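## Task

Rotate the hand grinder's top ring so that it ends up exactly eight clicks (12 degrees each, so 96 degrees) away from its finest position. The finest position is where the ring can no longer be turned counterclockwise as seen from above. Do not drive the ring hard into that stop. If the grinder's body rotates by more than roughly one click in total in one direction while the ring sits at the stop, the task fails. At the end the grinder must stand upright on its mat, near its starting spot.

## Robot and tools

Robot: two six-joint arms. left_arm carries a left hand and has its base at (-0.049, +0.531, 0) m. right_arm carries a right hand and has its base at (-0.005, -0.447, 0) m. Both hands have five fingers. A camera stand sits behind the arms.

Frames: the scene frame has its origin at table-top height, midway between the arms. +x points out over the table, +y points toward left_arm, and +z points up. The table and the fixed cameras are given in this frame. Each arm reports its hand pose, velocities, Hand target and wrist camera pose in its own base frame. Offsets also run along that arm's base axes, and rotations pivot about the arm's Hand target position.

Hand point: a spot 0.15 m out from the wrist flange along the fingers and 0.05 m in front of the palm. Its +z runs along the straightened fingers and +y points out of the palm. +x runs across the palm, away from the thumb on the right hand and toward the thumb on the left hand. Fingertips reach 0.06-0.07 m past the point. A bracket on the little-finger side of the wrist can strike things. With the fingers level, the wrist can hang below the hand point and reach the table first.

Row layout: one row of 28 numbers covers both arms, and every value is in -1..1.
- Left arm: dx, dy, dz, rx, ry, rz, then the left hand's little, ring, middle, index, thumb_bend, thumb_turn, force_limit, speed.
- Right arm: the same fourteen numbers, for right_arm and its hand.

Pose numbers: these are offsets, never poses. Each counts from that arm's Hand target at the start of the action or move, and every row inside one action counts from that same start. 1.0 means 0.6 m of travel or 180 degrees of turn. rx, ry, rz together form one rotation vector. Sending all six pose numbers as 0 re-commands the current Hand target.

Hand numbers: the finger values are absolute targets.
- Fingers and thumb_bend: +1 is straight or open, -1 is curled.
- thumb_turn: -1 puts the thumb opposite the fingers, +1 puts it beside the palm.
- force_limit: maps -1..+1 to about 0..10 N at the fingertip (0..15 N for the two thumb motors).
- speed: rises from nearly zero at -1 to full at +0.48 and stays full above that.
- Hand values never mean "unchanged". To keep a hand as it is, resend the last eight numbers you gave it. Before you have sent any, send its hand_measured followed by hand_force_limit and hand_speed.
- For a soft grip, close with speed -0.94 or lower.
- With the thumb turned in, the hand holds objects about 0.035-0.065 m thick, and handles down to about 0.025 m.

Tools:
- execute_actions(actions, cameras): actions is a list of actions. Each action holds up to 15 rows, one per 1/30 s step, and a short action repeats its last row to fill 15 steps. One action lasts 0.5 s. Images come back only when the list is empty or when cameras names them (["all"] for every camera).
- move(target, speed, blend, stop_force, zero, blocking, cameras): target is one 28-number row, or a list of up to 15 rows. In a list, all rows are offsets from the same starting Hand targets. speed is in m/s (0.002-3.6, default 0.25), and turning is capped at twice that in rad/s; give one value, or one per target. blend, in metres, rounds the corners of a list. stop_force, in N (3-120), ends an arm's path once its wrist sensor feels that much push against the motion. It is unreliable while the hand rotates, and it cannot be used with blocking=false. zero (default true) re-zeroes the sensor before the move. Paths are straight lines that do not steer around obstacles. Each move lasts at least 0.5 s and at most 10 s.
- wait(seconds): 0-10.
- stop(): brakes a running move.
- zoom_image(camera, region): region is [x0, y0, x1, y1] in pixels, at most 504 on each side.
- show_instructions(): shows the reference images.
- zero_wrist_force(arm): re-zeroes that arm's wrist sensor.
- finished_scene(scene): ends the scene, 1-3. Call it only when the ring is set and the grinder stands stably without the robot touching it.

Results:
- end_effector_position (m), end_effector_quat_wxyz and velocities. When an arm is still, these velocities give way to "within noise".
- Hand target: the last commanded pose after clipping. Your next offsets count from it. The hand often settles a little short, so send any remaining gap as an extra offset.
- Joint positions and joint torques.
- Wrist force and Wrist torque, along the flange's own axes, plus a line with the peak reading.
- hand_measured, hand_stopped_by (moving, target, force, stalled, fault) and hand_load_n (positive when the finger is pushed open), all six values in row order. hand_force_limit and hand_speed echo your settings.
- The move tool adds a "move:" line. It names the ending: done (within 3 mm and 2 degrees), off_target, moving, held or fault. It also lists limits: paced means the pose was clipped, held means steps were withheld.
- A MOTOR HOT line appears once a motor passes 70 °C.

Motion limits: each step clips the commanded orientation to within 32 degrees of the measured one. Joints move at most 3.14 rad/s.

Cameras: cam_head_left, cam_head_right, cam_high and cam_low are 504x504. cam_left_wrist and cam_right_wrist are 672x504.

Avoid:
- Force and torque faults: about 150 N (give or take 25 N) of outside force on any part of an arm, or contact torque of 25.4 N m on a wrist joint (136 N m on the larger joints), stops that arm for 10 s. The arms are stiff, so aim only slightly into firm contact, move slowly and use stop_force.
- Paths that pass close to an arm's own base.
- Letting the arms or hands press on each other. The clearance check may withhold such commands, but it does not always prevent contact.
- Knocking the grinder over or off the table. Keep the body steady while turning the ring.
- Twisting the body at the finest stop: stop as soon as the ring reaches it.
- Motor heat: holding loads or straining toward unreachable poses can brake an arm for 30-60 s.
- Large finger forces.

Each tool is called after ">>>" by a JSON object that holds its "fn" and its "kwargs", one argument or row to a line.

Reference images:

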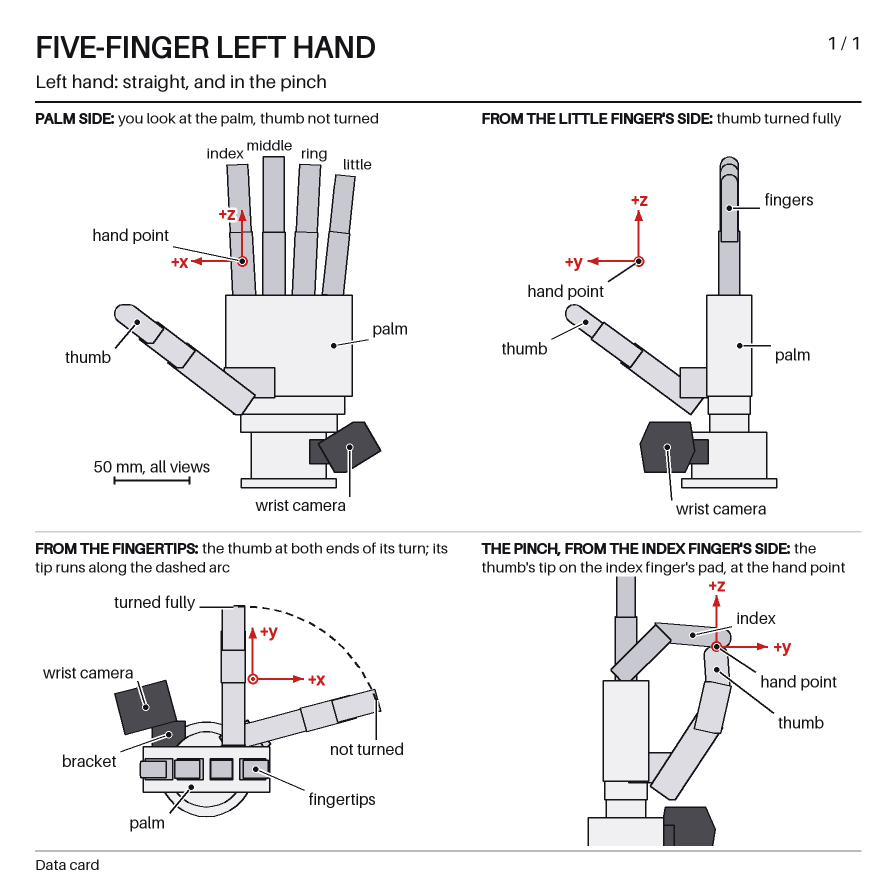

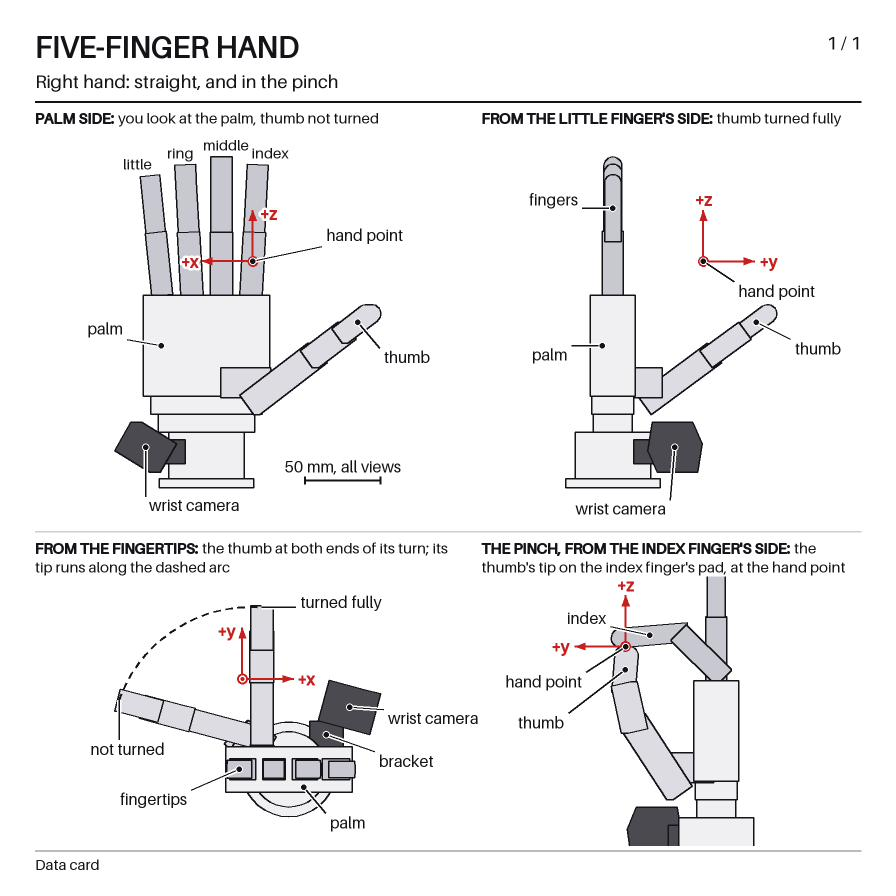

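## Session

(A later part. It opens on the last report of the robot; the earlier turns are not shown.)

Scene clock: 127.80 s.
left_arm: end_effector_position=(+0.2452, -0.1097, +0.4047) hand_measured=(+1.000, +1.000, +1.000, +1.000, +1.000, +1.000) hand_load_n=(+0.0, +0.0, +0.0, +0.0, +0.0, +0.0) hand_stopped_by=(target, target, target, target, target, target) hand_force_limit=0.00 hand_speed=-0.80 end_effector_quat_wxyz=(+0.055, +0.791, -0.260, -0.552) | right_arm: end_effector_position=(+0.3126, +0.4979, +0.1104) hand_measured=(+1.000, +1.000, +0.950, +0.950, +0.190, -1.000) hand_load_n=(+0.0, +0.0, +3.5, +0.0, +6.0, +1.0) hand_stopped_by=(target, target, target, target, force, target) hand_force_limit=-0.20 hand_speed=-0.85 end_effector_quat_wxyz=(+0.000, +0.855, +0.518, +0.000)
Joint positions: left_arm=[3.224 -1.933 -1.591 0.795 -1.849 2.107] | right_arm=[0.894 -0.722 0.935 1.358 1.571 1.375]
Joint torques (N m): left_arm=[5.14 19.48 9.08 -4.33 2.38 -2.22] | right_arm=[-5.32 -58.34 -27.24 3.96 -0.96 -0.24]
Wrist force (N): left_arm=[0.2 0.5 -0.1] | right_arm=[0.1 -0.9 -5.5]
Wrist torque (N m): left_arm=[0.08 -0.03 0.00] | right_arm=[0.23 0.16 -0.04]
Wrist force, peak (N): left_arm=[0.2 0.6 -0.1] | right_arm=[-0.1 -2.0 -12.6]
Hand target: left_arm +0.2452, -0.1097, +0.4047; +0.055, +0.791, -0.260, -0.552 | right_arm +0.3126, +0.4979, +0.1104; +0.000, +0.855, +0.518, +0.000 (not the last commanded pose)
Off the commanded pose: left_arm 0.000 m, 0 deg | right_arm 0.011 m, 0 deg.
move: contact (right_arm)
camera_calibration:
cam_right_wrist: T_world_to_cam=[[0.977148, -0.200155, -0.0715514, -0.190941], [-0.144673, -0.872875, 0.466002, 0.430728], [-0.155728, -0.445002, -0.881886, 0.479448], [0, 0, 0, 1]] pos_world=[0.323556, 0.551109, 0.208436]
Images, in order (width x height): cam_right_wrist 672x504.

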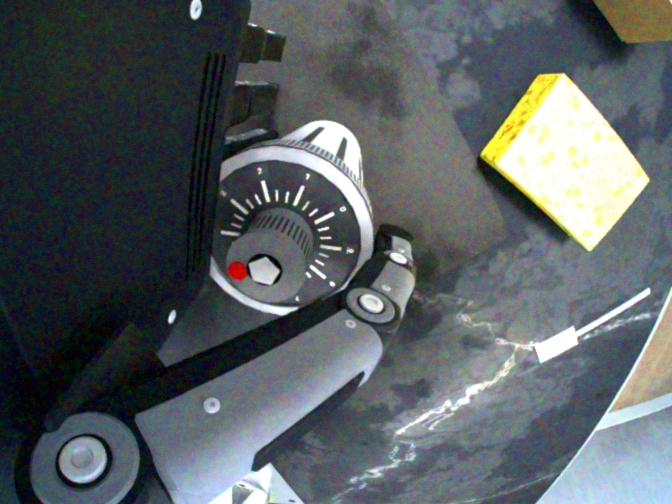

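>>> {"fn": "move", "kwargs": {
  "target": [0,0,0,0,0,0,1,1,1,1,1,1,0,-0.8, 0,0,-0.02,0,0,0,1,1,0.95,0.95,-0.3,-1,-0.2,-0.85],
  "speed": 0.01,
  "stop_force": 9,
  "cameras": []
}}

>>> {"fn": "move", "kwargs": {
  "target": [0,0,0,0,0,0,1,1,1,1,1,1,0,-0.8, 0.0074,0.0073,0,0,0,0.0667,1,1,0.95,0.95,-0.3,-1,-0.2,-0.85],
  "speed": 0.12,
  "cameras": ["cam_right_wrist"]
}}

>>> {"fn": "zoom_image", "kwargs": {
  "camera": "cam_right_wrist",
  "region": [180, 100, 430, 350]
}}

Scene clock: 136.50 s.
left_arm: end_effector_position=(+0.2452, -0.1097, +0.4047) hand_measured=(+1.000, +1.000, +1.000, +1.000, +1.000, +1.000) hand_load_n=(+0.0, +0.0, +0.0, +0.0, +0.5, +0.0) hand_stopped_by=(target, target, target, target, target, target) hand_force_limit=0.00 hand_speed=-0.80 end_effector_quat_wxyz=(+0.055, +0.791, -0.260, -0.552) | right_arm: end_effector_position=(+0.3126, +0.4980, +0.1094) hand_measured=(+1.000, +1.000, +0.950, +0.950, +0.190, -1.000) hand_load_n=(+0.0, +0.0, +3.0, +0.0, +6.5, +1.0) hand_stopped_by=(target, target, target, target, force, target) hand_force_limit=-0.20 hand_speed=-0.85 end_effector_quat_wxyz=(+0.000, +0.855, +0.518, +0.000)
Joint positions: left_arm=[3.224 -1.933 -1.591 0.795 -1.849 2.107] | right_arm=[0.894 -0.722 0.936 1.356 1.571 1.375]
Joint torques (N m): left_arm=[6.23 18.98 9.18 -4.43 2.18 -2.26] | right_arm=[-6.36 -46.14 -24.87 2.83 -0.28 -0.62]
Wrist force (N): left_arm=[0.0 0.3 -0.3] | right_arm=[0.0 -2.7 -15.8]
Wrist torque (N m): left_arm=[0.07 0.01 -0.01] | right_arm=[0.55 0.29 -0.08]
Wrist force, peak (N): left_arm=[0.1 0.6 -0.2] | right_arm=[-0.1 -4.4 -25.4]
Hand target: left_arm +0.2452, -0.1097, +0.4047; +0.055, +0.791, -0.260, -0.552 | right_arm +0.3126, +0.4980, +0.1094; +0.000, +0.855, +0.518, +0.000 (not the last commanded pose)
Off the commanded pose: left_arm 0.000 m, 0 deg | right_arm 0.011 m, 0 deg.
move: contact (right_arm)
No camera images: "cameras" was empty.

Scene clock: 137.80 s.
left_arm: end_effector_position=(+0.2452, -0.1097, +0.4047) hand_measured=(+1.000, +1.000, +1.000, +1.000, +1.000, +1.000) hand_load_n=(+0.0, +0.0, +0.0, +0.0, +0.0, +0.0) hand_stopped_by=(target, target, target, target, target, target) hand_force_limit=0.00 hand_speed=-0.80 end_effector_quat_wxyz=(+0.055, +0.791, -0.260, -0.552) | right_arm: end_effector_position=(+0.3170, +0.5024, +0.1094) hand_measured=(+1.000, +1.000, +0.950, +0.950, +0.190, -1.000) hand_load_n=(+0.0, +0.0, +3.0, +0.0, +6.0, +1.0) hand_stopped_by=(target, target, target, target, force, target) hand_force_limit=-0.20 hand_speed=-0.85 end_effector_quat_wxyz=(+0.000, +0.796, +0.605, +0.000)
Joint positions: left_arm=[3.224 -1.933 -1.591 0.795 -1.849 2.107] | right_arm=[0.897 -0.742 0.974 1.339 1.571 1.168]
Joint torques (N m): left_arm=[4.62 20.65 9.4 -4.38 2.24 -2.09] | right_arm=[-0.89 -38.33 -25.96 2.74 -0.99 -0.61]
Wrist force (N): left_arm=[0.0 0.3 0.0] | right_arm=[-0.1 -2.5 -14.0]
Wrist torque (N m): left_arm=[0.05 0.00 -0.01] | right_arm=[0.54 0.35 -0.23]
Wrist force, peak (N): left_arm=[0.2 0.7 -0.3] | right_arm=[0.0 -2.9 -15.8]
Hand target: left_arm +0.2452, -0.1097, +0.4047; +0.055, +0.791, -0.260, -0.552 | right_arm +0.3171, +0.5024, +0.1094; +0.000, +0.796, +0.605, +0.000
Off the commanded pose: left_arm 0.000 m, 0 deg | right_arm 0.000 m, 0 deg.
move: done
camera_calibration:
cam_right_wrist: T_world_to_cam=[[0.997427, 0.00733074, -0.0713081, -0.305132], [0.0397874, -0.884078, 0.465643, 0.382856], [-0.0596284, -0.467282, -0.882095, 0.461931], [0, 0, 0, 1]] pos_world=[0.316658, 0.556564, 0.207435]
Images, in order (width x height): cam_right_wrist 672x504.

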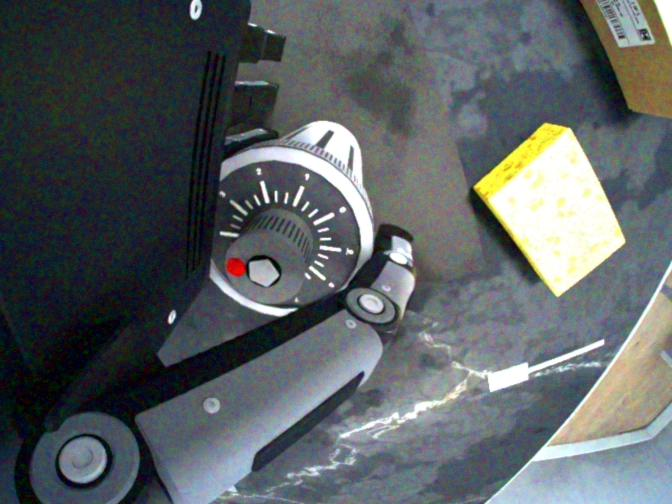

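Scaled by 2.016 from the camera's 672x504 image, which has a finer 960x720 frame.

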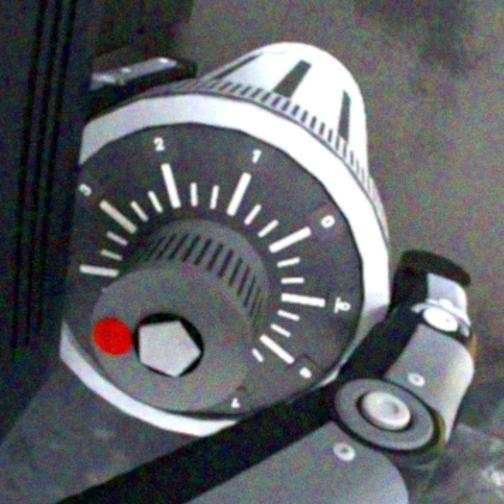

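>>> {"fn": "move", "kwargs": {
  "target": [0,0,0,0,0,0,1,1,1,1,1,1,0,-0.8, 0.0057,0.0087,0,0,0,0.0667,1,1,0.95,0.95,-0.3,-1,-0.2,-0.85],
  "speed": 0.15,
  "cameras": ["cam_right_wrist"]
}}

>>> {"fn": "zoom_image", "kwargs": {
  "camera": "cam_right_wrist",
  "region": [180, 100, 430, 350]
}}

Scene clock: 146.63 s.
left_arm: end_effector_position=(+0.2452, -0.1097, +0.4047) hand_measured=(+1.000, +1.000, +1.000, +1.000, +1.000, +1.000) hand_load_n=(+0.0, +0.0, +0.0, +0.5, +0.0, +0.0) hand_stopped_by=(target, target, target, target, target, target) hand_force_limit=0.00 hand_speed=-0.80 end_effector_quat_wxyz=(+0.055, +0.791, -0.260, -0.552) | right_arm: end_effector_position=(+0.3205, +0.5076, +0.1094) hand_measured=(+1.000, +1.000, +0.950, +0.950, +0.190, -1.000) hand_load_n=(+0.0, +0.0, +3.5, +0.0, +6.0, +1.5) hand_stopped_by=(target, target, target, target, force, target) hand_force_limit=-0.20 hand_speed=-0.85 end_effector_quat_wxyz=(+0.000, +0.729, +0.685, +0.000)
Joint positions: left_arm=[3.224 -1.933 -1.591 0.795 -1.849 2.107] | right_arm=[0.897 -0.764 1.014 1.321 1.571 0.959]
Joint torques (N m): left_arm=[5.33 20.32 9.04 -4.57 2.09 -2.22] | right_arm=[-10.12 -38.79 -23.38 2.44 -0.9 -0.94]
Wrist force (N): left_arm=[0.2 0.4 -0.1] | right_arm=[-0.4 -3.4 -15.2]
Wrist torque (N m): left_arm=[0.07 -0.02 -0.01] | right_arm=[0.64 0.28 -0.24]
Wrist force, peak (N): left_arm=[0.2 0.6 -0.4] | right_arm=[-0.3 -3.7 -15.6]
Hand target: left_arm +0.2452, -0.1097, +0.4047; +0.055, +0.791, -0.260, -0.552 | right_arm +0.3205, +0.5076, +0.1094; +0.000, +0.729, +0.685, +0.000
Off the commanded pose: left_arm 0.000 m, 0 deg | right_arm 0.000 m, 0 deg.
move: done
camera_calibration:
cam_right_wrist: T_world_to_cam=[[0.974092, 0.214617, -0.0712987, -0.406339], [0.222783, -0.856445, 0.465693, 0.314622], [0.0388822, -0.469512, -0.882069, 0.434233], [0, 0, 0, 1]] pos_world=[0.308836, 0.560542, 0.207535]
Images, in order (width x height): cam_right_wrist 672x504.

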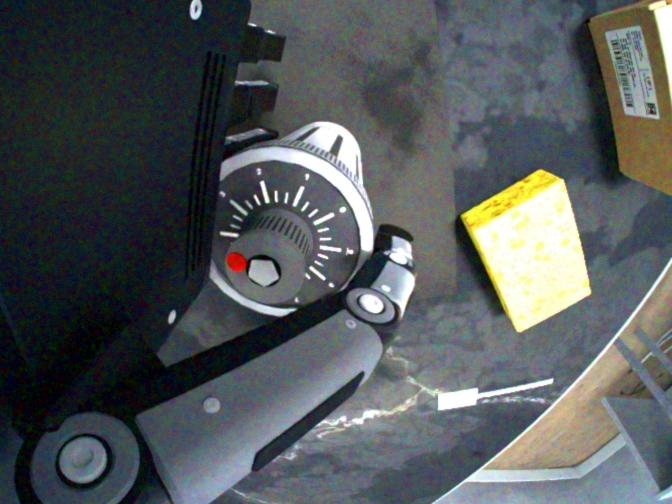

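Scaled by 2.016 from the camera's 672x504 image, which has a finer 960x720 frame.

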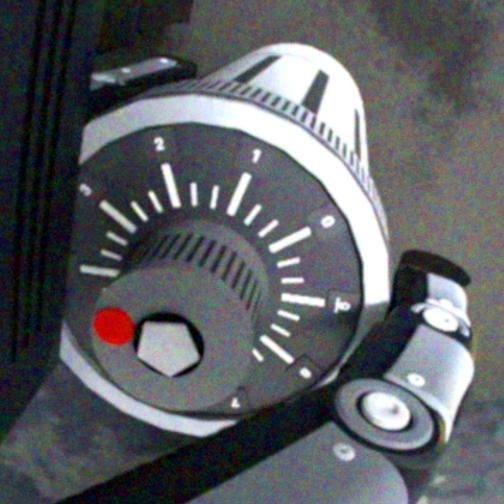

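>>> {"fn": "move", "kwargs": {
  "target": [0,0,0,0,0,0,1,1,1,1,1,1,0,-0.8, 0.0038,0.0097,0,0,0,0.0667,1,1,0.95,0.95,-0.3,-1,-0.2,-0.85],
  "speed": 0.15,
  "cameras": ["cam_right_wrist"]
}}

>>> {"fn": "zoom_image", "kwargs": {
  "camera": "cam_right_wrist",
  "region": [180, 100, 430, 350]
}}

Scene clock: 152.93 s.
left_arm: end_effector_position=(+0.2452, -0.1097, +0.4047) hand_measured=(+1.000, +1.000, +1.000, +1.000, +1.000, +1.000) hand_load_n=(+0.0, +0.0, +0.0, +0.0, +0.0, +0.0) hand_stopped_by=(target, target, target, target, target, target) hand_force_limit=0.00 hand_speed=-0.80 end_effector_quat_wxyz=(+0.055, +0.791, -0.260, -0.552) | right_arm: end_effector_position=(+0.3228, +0.5134, +0.1094) hand_measured=(+1.000, +1.000, +0.950, +0.950, +0.190, -1.000) hand_load_n=(+0.0, +0.0, +4.5, +0.0, +6.0, +1.5) hand_stopped_by=(target, target, target, target, force, target) hand_force_limit=-0.20 hand_speed=-0.85 end_effector_quat_wxyz=(+0.000, +0.653, +0.757, +0.000)
Joint positions: left_arm=[3.224 -1.933 -1.591 0.795 -1.849 2.107] | right_arm=[0.894 -0.785 1.052 1.304 1.571 0.747]
Joint torques (N m): left_arm=[5.03 19.09 8.48 -4.65 2.23 -2.26] | right_arm=[-4.82 -35.47 -26.89 1.64 -0.66 -0.95]
Wrist force (N): left_arm=[0.0 0.4 -0.3] | right_arm=[-0.5 -5.1 -15.7]
Wrist torque (N m): left_arm=[0.08 0.00 -0.02] | right_arm=[0.68 0.31 -0.30]
Wrist force, peak (N): left_arm=[0.2 0.6 -0.3] | right_arm=[-0.6 -5.4 -16.2]
Hand target: left_arm +0.2452, -0.1097, +0.4047; +0.055, +0.791, -0.260, -0.552 | right_arm +0.3228, +0.5134, +0.1094; +0.000, +0.653, +0.757, +0.000
Off the commanded pose: left_arm 0.000 m, 0 deg | right_arm 0.000 m, 0 deg.
move: done
camera_calibration:
cam_right_wrist: T_world_to_cam=[[0.908155, 0.412511, -0.0713386, -0.490197], [0.396054, -0.791394, 0.465658, 0.229706], [0.135632, -0.451143, -0.882085, 0.396185], [0, 0, 0, 1]] pos_world=[0.300464, 0.562736, 0.207535]
Images, in order (width x height): cam_right_wrist 672x504.

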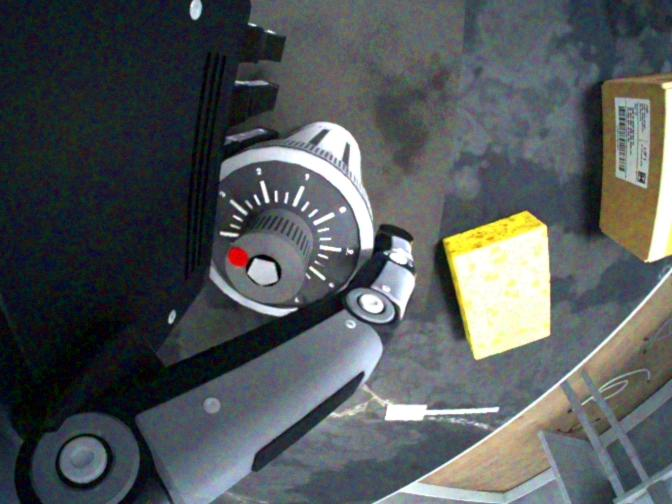

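Scaled by 2.016 from the camera's 672x504 image, which has a finer 960x720 frame.

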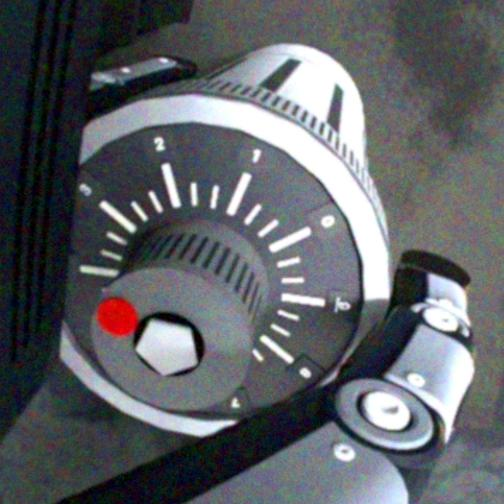

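>>> {"fn": "move", "kwargs": {
  "target": [0,0,0,0,0,0,1,1,1,1,1,1,0,-0.8, 0.0009,0.0101,0,0,0,0.0667,1,1,0.95,0.95,-0.3,-1,-0.2,-0.85],
  "speed": 0.15,
  "cameras": ["cam_right_wrist"]
}}

>>> {"fn": "zoom_image", "kwargs": {
  "camera": "cam_right_wrist",
  "region": [180, 100, 430, 350]
}}

Scene clock: 158.67 s.
left_arm: end_effector_position=(+0.2452, -0.1097, +0.4047) hand_measured=(+1.000, +1.000, +1.000, +1.000, +1.000, +1.000) hand_load_n=(+0.0, +0.0, +0.0, +0.0, +0.0, +0.0) hand_stopped_by=(target, target, target, target, target, target) hand_force_limit=0.00 hand_speed=-0.80 end_effector_quat_wxyz=(+0.055, +0.791, -0.260, -0.552) | right_arm: end_effector_position=(+0.3234, +0.5194, +0.1094) hand_measured=(+1.000, +1.000, +0.950, +0.950, +0.190, -1.000) hand_load_n=(+0.0, +0.0, +3.5, +0.0, +6.0, +1.5) hand_stopped_by=(target, target, target, target, force, target) hand_force_limit=-0.20 hand_speed=-0.85 end_effector_quat_wxyz=(+0.000, +0.570, +0.821, +0.000)
Joint positions: left_arm=[3.224 -1.933 -1.591 0.795 -1.849 2.107] | right_arm=[0.889 -0.807 1.091 1.287 1.571 0.532]
Joint torques (N m): left_arm=[6.5 20.47 9.19 -4.47 2.36 -2.07] | right_arm=[-0.47 -36.12 -24.21 2.13 -1.24 -1.21]
Wrist force (N): left_arm=[0.1 0.1 -0.3] | right_arm=[-1.4 -3.8 -15.2]
Wrist torque (N m): left_arm=[0.05 -0.01 -0.01] | right_arm=[0.64 0.32 -0.24]
Wrist force, peak (N): left_arm=[0.2 0.6 -0.1] | right_arm=[-0.5 -5.4 -16.1]
Hand target: left_arm +0.2452, -0.1097, +0.4047; +0.055, +0.791, -0.260, -0.552 | right_arm +0.3233, +0.5195, +0.1094; +0.000, +0.570, +0.822, +0.000
Off the commanded pose: left_arm 0.000 m, 0 deg | right_arm 0.000 m, 0 deg.
move: done
camera_calibration:
cam_right_wrist: T_world_to_cam=[[0.802528, 0.592341, -0.0712776, -0.552427], [0.551937, -0.691753, 0.465665, 0.132104], [0.226526, -0.41305, -0.882086, 0.349656], [0, 0, 0, 1]] pos_world=[0.291219, 0.563034, 0.207535]
Images, in order (width x height): cam_right_wrist 672x504.

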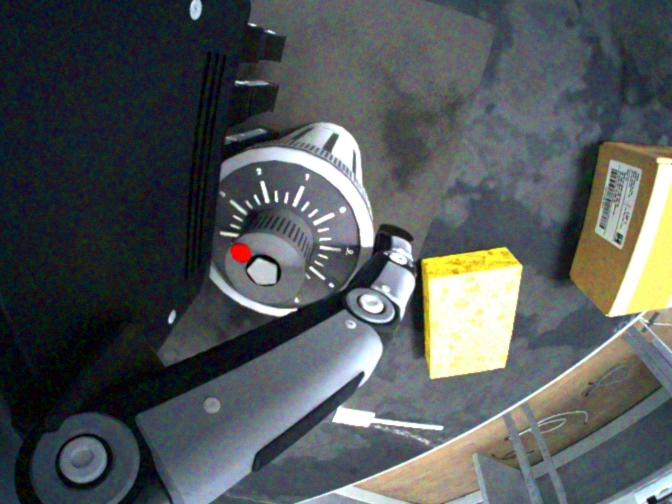

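Scaled by 2.016 from the camera's 672x504 image, which has a finer 960x720 frame.

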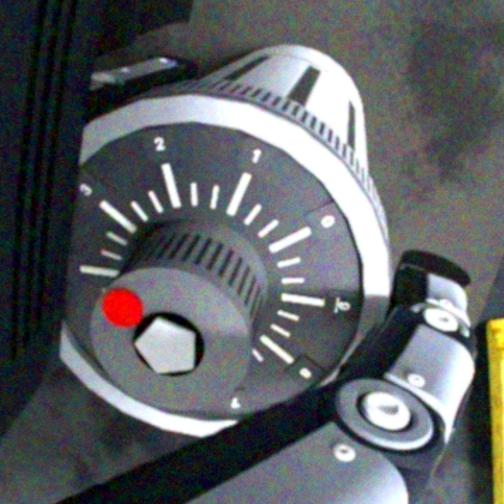

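>>> {"fn": "move", "kwargs": {
  "target": [0,0,0,0,0,0,1,1,1,1,1,1,0,-0.8, -0.0007,0.0103,0,0,0,0.0667,1,1,0.95,0.95,-0.3,-1,-0.2,-0.85],
  "speed": 0.15,
  "cameras": ["cam_right_wrist"]
}}

>>> {"fn": "zoom_image", "kwargs": {
  "camera": "cam_right_wrist",
  "region": [180, 100, 430, 350]
}}

Scene clock: 162.53 s.
left_arm: end_effector_position=(+0.2452, -0.1097, +0.4047) hand_measured=(+1.000, +1.000, +1.000, +1.000, +1.000, +1.000) hand_load_n=(+0.0, +0.0, +0.0, +0.0, +0.0, +0.0) hand_stopped_by=(target, target, target, target, target, target) hand_force_limit=0.00 hand_speed=-0.80 end_effector_quat_wxyz=(+0.055, +0.791, -0.260, -0.552) | right_arm: end_effector_position=(+0.3229, +0.5256, +0.1094) hand_measured=(+1.000, +1.000, +0.950, +0.950, +0.190, -1.000) hand_load_n=(+0.0, -0.5, +4.0, +0.0, +6.0, +1.5) hand_stopped_by=(target, target, target, target, force, target) hand_force_limit=-0.20 hand_speed=-0.85 end_effector_quat_wxyz=(+0.000, +0.481, +0.877, +0.000)
Joint positions: left_arm=[3.224 -1.933 -1.591 0.795 -1.849 2.107] | right_arm=[0.881 -0.826 1.125 1.272 1.571 0.314]
Joint torques (N m): left_arm=[5.65 20.88 8.58 -4.47 2 -2.26] | right_arm=[4.33 -35.14 -24.32 1.23 -1.3 -1.05]
Wrist force (N): left_arm=[0.0 0.2 -0.2] | right_arm=[-1.4 -4.6 -16.1]
Wrist torque (N m): left_arm=[0.04 0.01 -0.01] | right_arm=[0.70 0.28 -0.29]
Wrist force, peak (N): left_arm=[0.2 0.6 -0.3] | right_arm=[-1.9 -4.6 -16.8]
Hand target: left_arm +0.2452, -0.1097, +0.4047; +0.055, +0.791, -0.260, -0.552 | right_arm +0.3229, +0.5256, +0.1094; +0.000, +0.481, +0.877, +0.000
Off the commanded pose: left_arm 0.000 m, 0 deg | right_arm 0.000 m, 0 deg.
move: done
camera_calibration:
cam_right_wrist: T_world_to_cam=[[0.661749, 0.746322, -0.0713589, -0.591211], [0.683786, -0.561775, 0.465666, 0.0258188], [0.307449, -0.356948, -0.882079, 0.296624], [0, 0, 0, 1]] pos_world=[0.282382, 0.561617, 0.207435]
Images, in order (width x height): cam_right_wrist 672x504.

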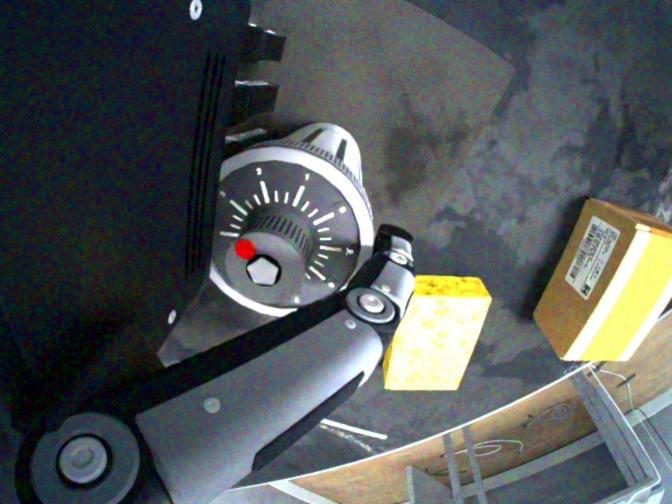

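Scaled by 2.016 from the camera's 672x504 image, which has a finer 960x720 frame.

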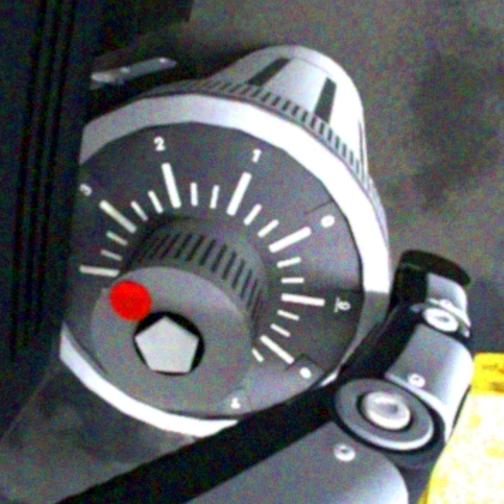

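>>> {"fn": "move", "kwargs": {
  "target": [0,0,0,0,0,0,1,1,1,1,1,1,0,-0.8, -0.0027,0.0099,0,0,0,0.0667,1,1,0.95,0.95,-0.3,-1,-0.2,-0.85],
  "speed": 0.15,
  "cameras": ["cam_right_wrist"]
}}

>>> {"fn": "zoom_image", "kwargs": {
  "camera": "cam_right_wrist",
  "region": [180, 100, 430, 350]
}}

Scene clock: 166.77 s.
left_arm: end_effector_position=(+0.2452, -0.1097, +0.4047) hand_measured=(+1.000, +1.000, +1.000, +1.000, +1.000, +1.000) hand_load_n=(+0.0, +0.0, +0.5, +0.0, +0.0, +0.0) hand_stopped_by=(target, target, target, target, target, target) hand_force_limit=0.00 hand_speed=-0.80 end_effector_quat_wxyz=(+0.055, +0.791, -0.260, -0.552) | right_arm: end_effector_position=(+0.3213, +0.5315, +0.1094) hand_measured=(+1.000, +1.000, +0.950, +0.950, +0.190, -1.000) hand_load_n=(+0.0, +0.0, +4.5, +0.0, +6.0, +1.5) hand_stopped_by=(target, target, target, target, force, target) hand_force_limit=-0.20 hand_speed=-0.85 end_effector_quat_wxyz=(+0.000, +0.387, +0.922, +0.000)
Joint positions: left_arm=[3.224 -1.933 -1.591 0.795 -1.849 2.107] | right_arm=[0.87 -0.843 1.154 1.259 1.571 0.094]
Joint torques (N m): left_arm=[6.02 20.06 9.49 -4.33 1.97 -2.01] | right_arm=[6.73 -35.17 -24.6 -0.13 -1.6 -1.11]
Wrist force (N): left_arm=[0.2 0.4 0.0] | right_arm=[-1.4 -6.2 -17.2]
Wrist torque (N m): left_arm=[0.06 -0.02 0.00] | right_arm=[0.78 0.31 -0.34]
Wrist force, peak (N): left_arm=[0.3 0.5 -0.2] | right_arm=[-1.5 -6.6 -17.5]
Hand target: left_arm +0.2452, -0.1097, +0.4047; +0.055, +0.791, -0.260, -0.552 | right_arm +0.3213, +0.5316, +0.1094; +0.000, +0.387, +0.922, +0.000
Off the commanded pose: left_arm 0.000 m, 0 deg | right_arm 0.000 m, 0 deg.
move: done
camera_calibration:
cam_right_wrist: T_world_to_cam=[[0.492108, 0.867603, -0.0713764, -0.604501], [0.78564, -0.407306, 0.465695, -0.0846671], [0.374967, -0.285248, -0.882062, 0.239386], [0, 0, 0, 1]] pos_world=[0.274236, 0.558266, 0.207435]
Images, in order (width x height): cam_right_wrist 672x504.

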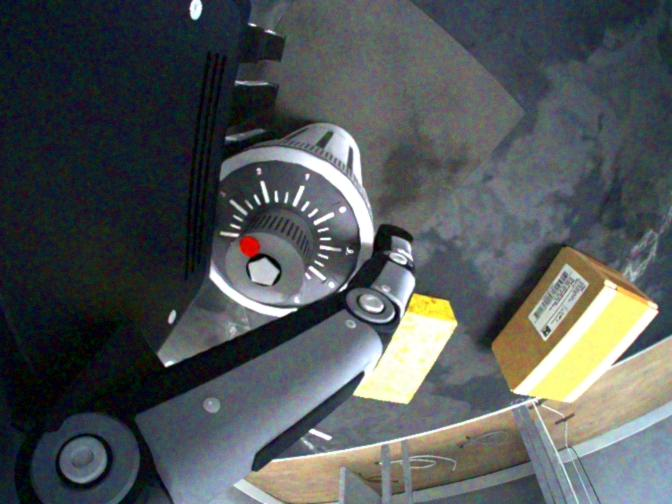

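Scaled by 2.016 from the camera's 672x504 image, which has a finer 960x720 frame.

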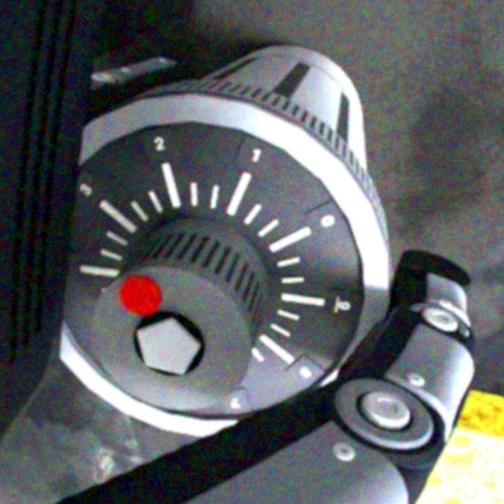

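>>> {"fn": "move", "kwargs": {
  "target": [0,0,0,0,0,0,1,1,1,1,1,1,0,-0.8, -0.0055,0.0085,0.0002,0,0,0.0667,1,1,0.95,0.95,-0.3,-1,-0.2,-0.85],
  "speed": 0.15,
  "cameras": ["cam_right_wrist"]
}}

>>> {"fn": "zoom_image", "kwargs": {
  "camera": "cam_right_wrist",
  "region": [180, 100, 430, 350]
}}

Scene clock: 171.50 s.
left_arm: end_effector_position=(+0.2452, -0.1097, +0.4047) hand_measured=(+1.000, +1.000, +1.000, +1.000, +1.000, +1.000) hand_load_n=(+0.0, +0.0, +0.0, +0.0, +0.0, +0.0) hand_stopped_by=(target, target, target, target, target, target) hand_force_limit=0.00 hand_speed=-0.80 end_effector_quat_wxyz=(+0.055, +0.791, -0.260, -0.552) | right_arm: end_effector_position=(+0.3180, +0.5366, +0.1095) hand_measured=(+1.000, +1.000, +0.950, +0.950, +0.190, -1.000) hand_load_n=(+0.0, +0.0, +3.5, +0.0, +5.5, +1.0) hand_stopped_by=(target, target, target, target, force, target) hand_force_limit=-0.20 hand_speed=-0.85 end_effector_quat_wxyz=(+0.000, +0.288, +0.958, +0.000)
Joint positions: left_arm=[3.224 -1.933 -1.591 0.795 -1.849 2.107] | right_arm=[0.858 -0.858 1.18 1.248 1.571 -0.128]
Joint torques (N m): left_arm=[6.62 20.76 9.41 -4.49 2.2 -2.29] | right_arm=[8.16 -36.17 -23.04 0.47 -1.66 -1.03]
Wrist force (N): left_arm=[0.0 0.3 0.0] | right_arm=[-1.7 -4.1 -13.8]
Wrist torque (N m): left_arm=[0.05 0.01 -0.01] | right_arm=[0.58 0.25 -0.30]
Wrist force, peak (N): left_arm=[0.1 0.5 -0.4] | right_arm=[-1.6 -6.3 -17.1]
Hand target: left_arm +0.2452, -0.1097, +0.4047; +0.055, +0.791, -0.260, -0.552 | right_arm +0.3180, +0.5367, +0.1095; +0.000, +0.288, +0.958, +0.000
Off the commanded pose: left_arm 0.000 m, 0 deg | right_arm 0.000 m, 0 deg.
move: done
camera_calibration:
cam_right_wrist: T_world_to_cam=[[0.30084, 0.951002, -0.0713492, -0.591277], [0.853172, -0.234952, 0.46572, -0.194018], [0.426137, -0.20098, -0.882051, 0.180788], [0, 0, 0, 1]] pos_world=[0.26637, 0.553055, 0.207635]
Images, in order (width x height): cam_right_wrist 672x504.

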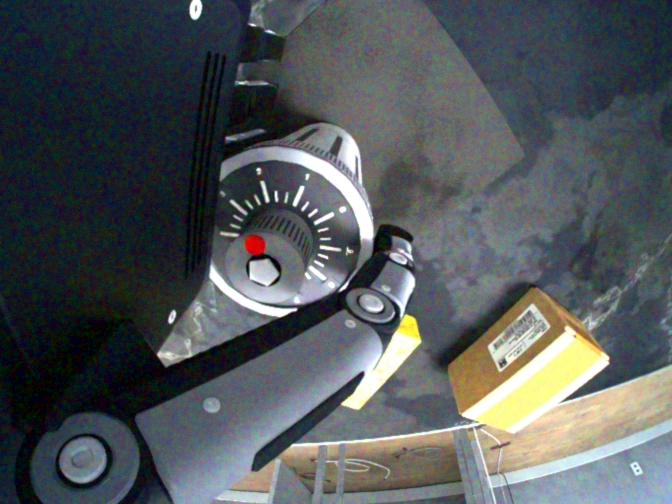

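Scaled by 2.016 from the camera's 672x504 image, which has a finer 960x720 frame.

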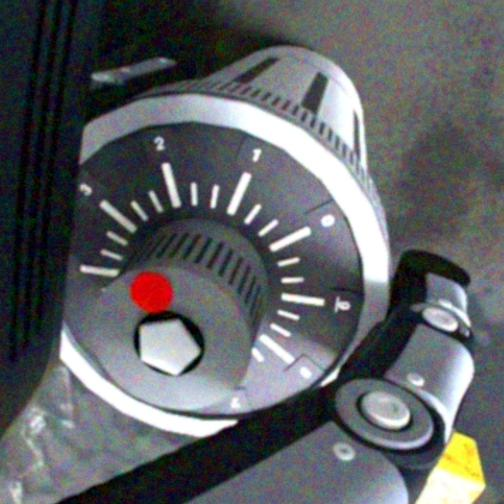

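>>> {"fn": "move", "kwargs": {
  "target": [0,0,0,0,0,0,1,1,1,1,1,1,0,-0.8, -0.0067,0.0079,0,0,0,0.0667,1,1,0.95,0.95,-0.3,-1,-0.2,-0.85],
  "speed": 0.15,
  "cameras": ["cam_right_wrist"]
}}

>>> {"fn": "zoom_image", "kwargs": {
  "camera": "cam_right_wrist",
  "region": [180, 100, 430, 350]
}}

Scene clock: 175.37 s.
left_arm: end_effector_position=(+0.2452, -0.1097, +0.4047) hand_measured=(+1.000, +1.000, +1.000, +1.000, +1.000, +1.000) hand_load_n=(+0.0, +0.0, +0.0, +0.0, +0.0, +0.0) hand_stopped_by=(target, target, target, target, target, target) hand_force_limit=0.00 hand_speed=-0.80 end_effector_quat_wxyz=(+0.055, +0.791, -0.260, -0.552) | right_arm: end_effector_position=(+0.3140, +0.5413, +0.1095) hand_measured=(+1.000, +1.000, +0.950, +0.950, +0.190, -1.000) hand_load_n=(+0.0, +0.0, +4.0, +0.0, +6.0, +1.5) hand_stopped_by=(target, target, target, target, force, target) hand_force_limit=-0.20 hand_speed=-0.85 end_effector_quat_wxyz=(+0.000, +0.187, +0.982, +0.000)
Joint positions: left_arm=[3.224 -1.933 -1.591 0.795 -1.849 2.107] | right_arm=[0.844 -0.868 1.198 1.241 1.571 -0.351]
Joint torques (N m): left_arm=[3.58 21.3 9.77 -4.35 2.42 -2.17] | right_arm=[9.3 -39.44 -18.57 -0.77 -1.92 -1.25]
Wrist force (N): left_arm=[0.0 0.2 -0.2] | right_arm=[-1.7 -4.9 -14.6]
Wrist torque (N m): left_arm=[0.05 0.00 0.00] | right_arm=[0.64 0.24 -0.33]
Wrist force, peak (N): left_arm=[0.1 0.6 -0.2] | right_arm=[-2.1 -5.2 -15.0]
Hand target: left_arm +0.2452, -0.1097, +0.4047; +0.055, +0.791, -0.260, -0.552 | right_arm +0.3140, +0.5414, +0.1095; +0.000, +0.186, +0.982, +0.000
Off the commanded pose: left_arm 0.000 m, 0 deg | right_arm 0.000 m, 0 deg.
move: done
camera_calibration:
cam_right_wrist: T_world_to_cam=[[0.0964556, 0.992775, -0.0713799, -0.552975], [0.883391, -0.0523444, 0.465704, -0.297833], [0.458602, -0.107976, -0.882057, 0.122899], [0, 0, 0, 1]] pos_world=[0.260079, 0.54666, 0.207635]
Images, in order (width x height): cam_right_wrist 672x504.

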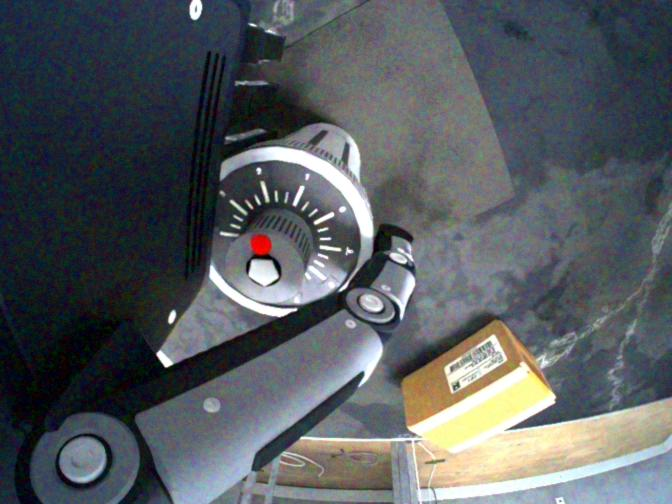

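Scaled by 2.016 from the camera's 672x504 image, which has a finer 960x720 frame.

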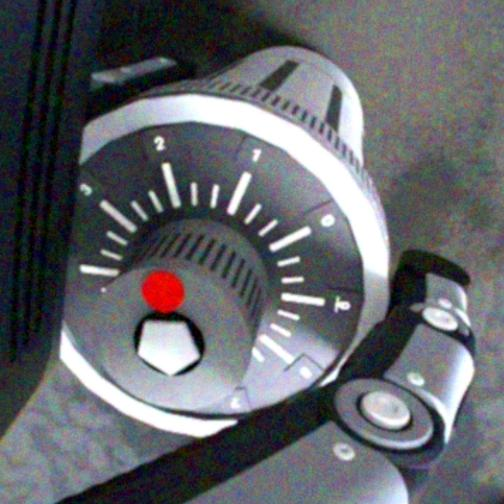

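>>> {"fn": "move", "kwargs": {
  "target": [0,0,0,0,0,0,1,1,1,1,1,1,0,-0.8, -0.0082,0.0061,0,0,0,0.0667,1,1,0.95,0.95,-0.3,-1,-0.2,-0.85],
  "speed": 0.15,
  "cameras": ["cam_right_wrist"]
}}

>>> {"fn": "zoom_image", "kwargs": {
  "camera": "cam_right_wrist",
  "region": [180, 100, 430, 350]
}}

Scene clock: 180.57 s.
left_arm: end_effector_position=(+0.2452, -0.1097, +0.4047) hand_measured=(+1.000, +1.000, +1.000, +1.000, +1.000, +1.000) hand_load_n=(+0.0, +0.0, +0.0, +0.0, +0.0, +0.0) hand_stopped_by=(target, target, target, target, target, target) hand_force_limit=0.00 hand_speed=-0.80 end_effector_quat_wxyz=(+0.055, +0.791, -0.260, -0.552) | right_arm: end_effector_position=(+0.3091, +0.5450, +0.1095) hand_measured=(+1.000, +1.000, +0.950, +0.950, +0.190, -1.000) hand_load_n=(+0.0, -0.5, +3.5, +0.5, +6.0, +1.5) hand_stopped_by=(target, target, target, target, force, target) hand_force_limit=-0.20 hand_speed=-0.85 end_effector_quat_wxyz=(+0.000, +0.083, +0.997, +0.000)
Joint positions: left_arm=[3.224 -1.933 -1.591 0.795 -1.849 2.107] | right_arm=[0.829 -0.874 1.209 1.236 1.571 -0.576]
Joint torques (N m): left_arm=[5.51 21.49 8.86 -4.26 2.36 -2.16] | right_arm=[10.72 -40.5 -11.51 -1.51 -2.27 -1]
Wrist force (N): left_arm=[0.3 0.2 0.0] | right_arm=[-1.8 -5.4 -15.2]
Wrist torque (N m): left_arm=[0.04 -0.03 0.01] | right_arm=[0.60 0.24 -0.29]
Wrist force, peak (N): left_arm=[0.2 0.6 0.0] | right_arm=[-2.0 -5.5 -15.8]
Hand target: left_arm +0.2452, -0.1097, +0.4047; +0.055, +0.791, -0.260, -0.552 | right_arm +0.3090, +0.5451, +0.1095; +0.000, +0.083, +0.997, +0.000
Off the commanded pose: left_arm 0.000 m, 0 deg | right_arm 0.000 m, 0 deg.
move: done
camera_calibration:
cam_right_wrist: T_world_to_cam=[[-0.112163, 0.991118, -0.0714512, -0.490699], [0.874938, 0.132591, 0.465728, -0.3915], [0.471065, -0.0102778, -0.882039, 0.0684363], [0, 0, 0, 1]] pos_world=[0.255262, 0.538953, 0.207635]
Images, in order (width x height): cam_right_wrist 672x504.

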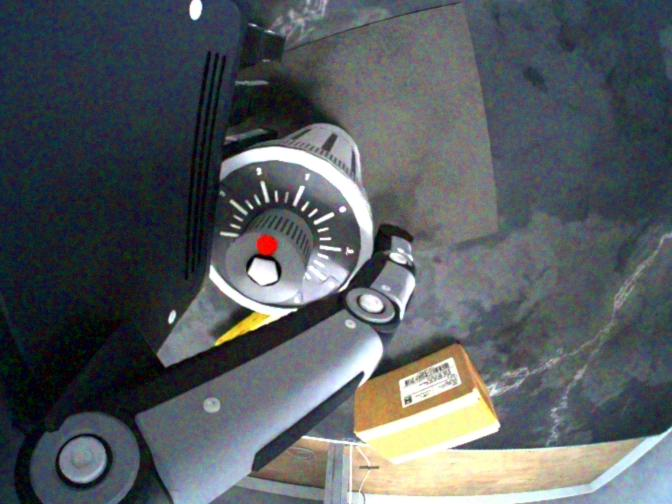

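Scaled by 2.016 from the camera's 672x504 image, which has a finer 960x720 frame.

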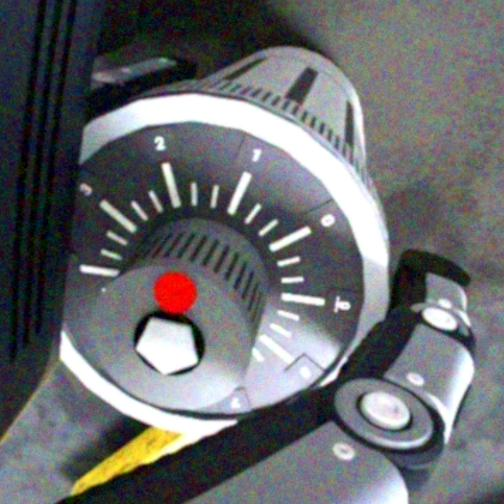

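>>> {"fn": "move", "kwargs": {
  "target": [0,0,0,0,0,0,1,1,1,1,1,1,0,-0.8, -0.0093,0.0041,0,0,0,0.0667,1,1,0.95,0.95,-0.3,-1,-0.2,-0.85],
  "speed": 0.15,
  "cameras": ["cam_right_wrist"]
}}

>>> {"fn": "zoom_image", "kwargs": {
  "camera": "cam_right_wrist",
  "region": [180, 100, 430, 350]
}}

Scene clock: 185.30 s.
left_arm: end_effector_position=(+0.2452, -0.1097, +0.4047) hand_measured=(+1.000, +1.000, +1.000, +1.000, +1.000, +1.000) hand_load_n=(+0.5, +0.0, +0.0, +0.0, +0.0, +0.0) hand_stopped_by=(target, target, target, target, target, target) hand_force_limit=0.00 hand_speed=-0.80 end_effector_quat_wxyz=(+0.055, +0.791, -0.260, -0.552) | right_arm: end_effector_position=(+0.3035, +0.5475, +0.1095) hand_measured=(+1.000, +1.000, +0.950, +0.950, +0.190, -1.000) hand_load_n=(+0.0, -0.5, +3.5, +0.0, +5.5, +1.5) hand_stopped_by=(target, target, target, target, force, target) hand_force_limit=-0.20 hand_speed=-0.85 end_effector_quat_wxyz=(+0.000, -0.022, +1.000, +0.000)
Joint positions: left_arm=[3.224 -1.933 -1.591 0.795 -1.849 2.107] | right_arm=[0.814 -0.877 1.213 1.234 1.571 -0.8]
Joint torques (N m): left_arm=[5.42 20.87 9.9 -4.35 2.19 -2.06] | right_arm=[11.24 -32.81 -24.7 2.84 -2.4 -0.99]
Wrist force (N): left_arm=[0.1 0.4 -0.1] | right_arm=[-2.4 -5.4 -15.8]
Wrist torque (N m): left_arm=[0.07 0.00 -0.01] | right_arm=[0.70 0.29 -0.32]
Wrist force, peak (N): left_arm=[-0.1 0.5 -0.4] | right_arm=[-2.8 -5.9 -16.6]
Hand target: left_arm +0.2452, -0.1097, +0.4047; +0.055, +0.791, -0.260, -0.552 | right_arm +0.3035, +0.5475, +0.1095; +0.000, -0.022, +1.000, +0.000
Off the commanded pose: left_arm 0.000 m, 0 deg | right_arm 0.000 m, 0 deg.
move: done
camera_calibration:
cam_right_wrist: T_world_to_cam=[[-0.315897, 0.946109, -0.0713286, -0.407369], [0.828231, 0.311651, 0.465733, -0.470822], [0.462864, 0.0880472, -0.882046, 0.0197434], [0, 0, 0, 1]] pos_world=[0.252124, 0.530409, 0.207635]
Images, in order (width x height): cam_right_wrist 672x504.

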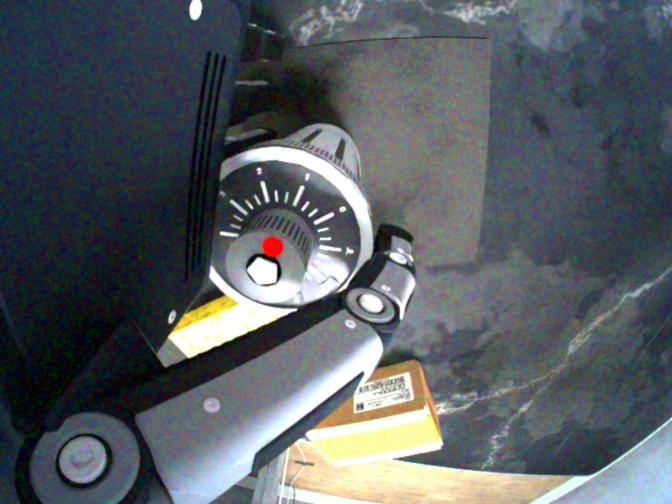

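Scaled by 2.016 from the camera's 672x504 image, which has a finer 960x720 frame.

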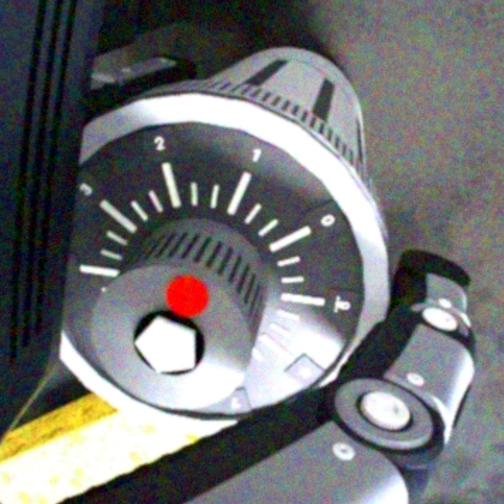

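>>> {"fn": "move", "kwargs": {
  "target": [0,0,0,0,0,0,1,1,1,1,1,1,0,-0.8, -0.0099,0.0021,0,0,0,0.0667,1,1,0.95,0.95,-0.3,-1,-0.2,-0.85],
  "speed": 0.15,
  "cameras": ["cam_right_wrist"]
}}

>>> {"fn": "zoom_image", "kwargs": {
  "camera": "cam_right_wrist",
  "region": [180, 100, 430, 350]
}}

Scene clock: 190.73 s.
left_arm: end_effector_position=(+0.2452, -0.1097, +0.4047) hand_measured=(+1.000, +1.000, +1.000, +1.000, +1.000, +1.000) hand_load_n=(+0.0, +0.0, +0.0, +0.0, +0.0, +0.0) hand_stopped_by=(target, target, target, target, target, target) hand_force_limit=0.00 hand_speed=-0.80 end_effector_quat_wxyz=(+0.055, +0.791, -0.260, -0.552) | right_arm: end_effector_position=(+0.2976, +0.5488, +0.1095) hand_measured=(+1.000, +1.000, +0.950, +0.950, +0.190, -1.000) hand_load_n=(+0.0, +0.0, +4.0, +0.0, +6.0, +1.5) hand_stopped_by=(target, target, target, target, force, target) hand_force_limit=-0.20 hand_speed=-0.85 end_effector_quat_wxyz=(+0.000, -0.126, +0.992, +0.000)
Joint positions: left_arm=[3.224 -1.933 -1.591 0.795 -1.849 2.107] | right_arm=[0.8 -0.874 1.209 1.236 1.571 -1.024]
Joint torques (N m): left_arm=[6.07 21.87 10.06 -4.31 2.26 -1.87] | right_arm=[10.96 -39.01 -10.95 1.42 -2.64 -1.1]
Wrist force (N): left_arm=[0.0 0.4 -0.1] | right_arm=[-2.2 -6.4 -16.8]
Wrist torque (N m): left_arm=[0.07 0.00 -0.02] | right_arm=[0.76 0.25 -0.31]
Wrist force, peak (N): left_arm=[0.2 0.5 -0.2] | right_arm=[-2.6 -6.5 -17.6]
Hand target: left_arm +0.2452, -0.1097, +0.4047; +0.055, +0.791, -0.260, -0.552 | right_arm +0.2975, +0.5488, +0.1095; +0.000, -0.126, +0.992, +0.000
Off the commanded pose: left_arm 0.000 m, 0 deg | right_arm 0.000 m, 0 deg.
move: done
camera_calibration:
cam_right_wrist: T_world_to_cam=[[-0.505791, 0.859692, -0.0714553, -0.306433], [0.74525, 0.477171, 0.465737, -0.532419], [0.434487, 0.182314, -0.882033, -0.0209019], [0, 0, 0, 1]] pos_world=[0.250876, 0.521303, 0.207635]
Images, in order (width x height): cam_right_wrist 672x504.

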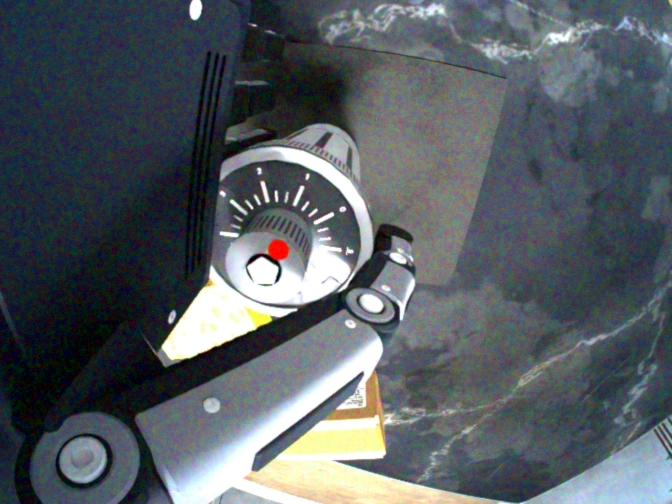

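Scaled by 2.016 from the camera's 672x504 image, which has a finer 960x720 frame.

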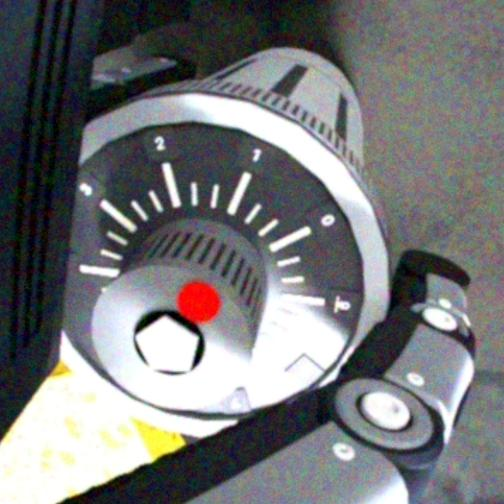

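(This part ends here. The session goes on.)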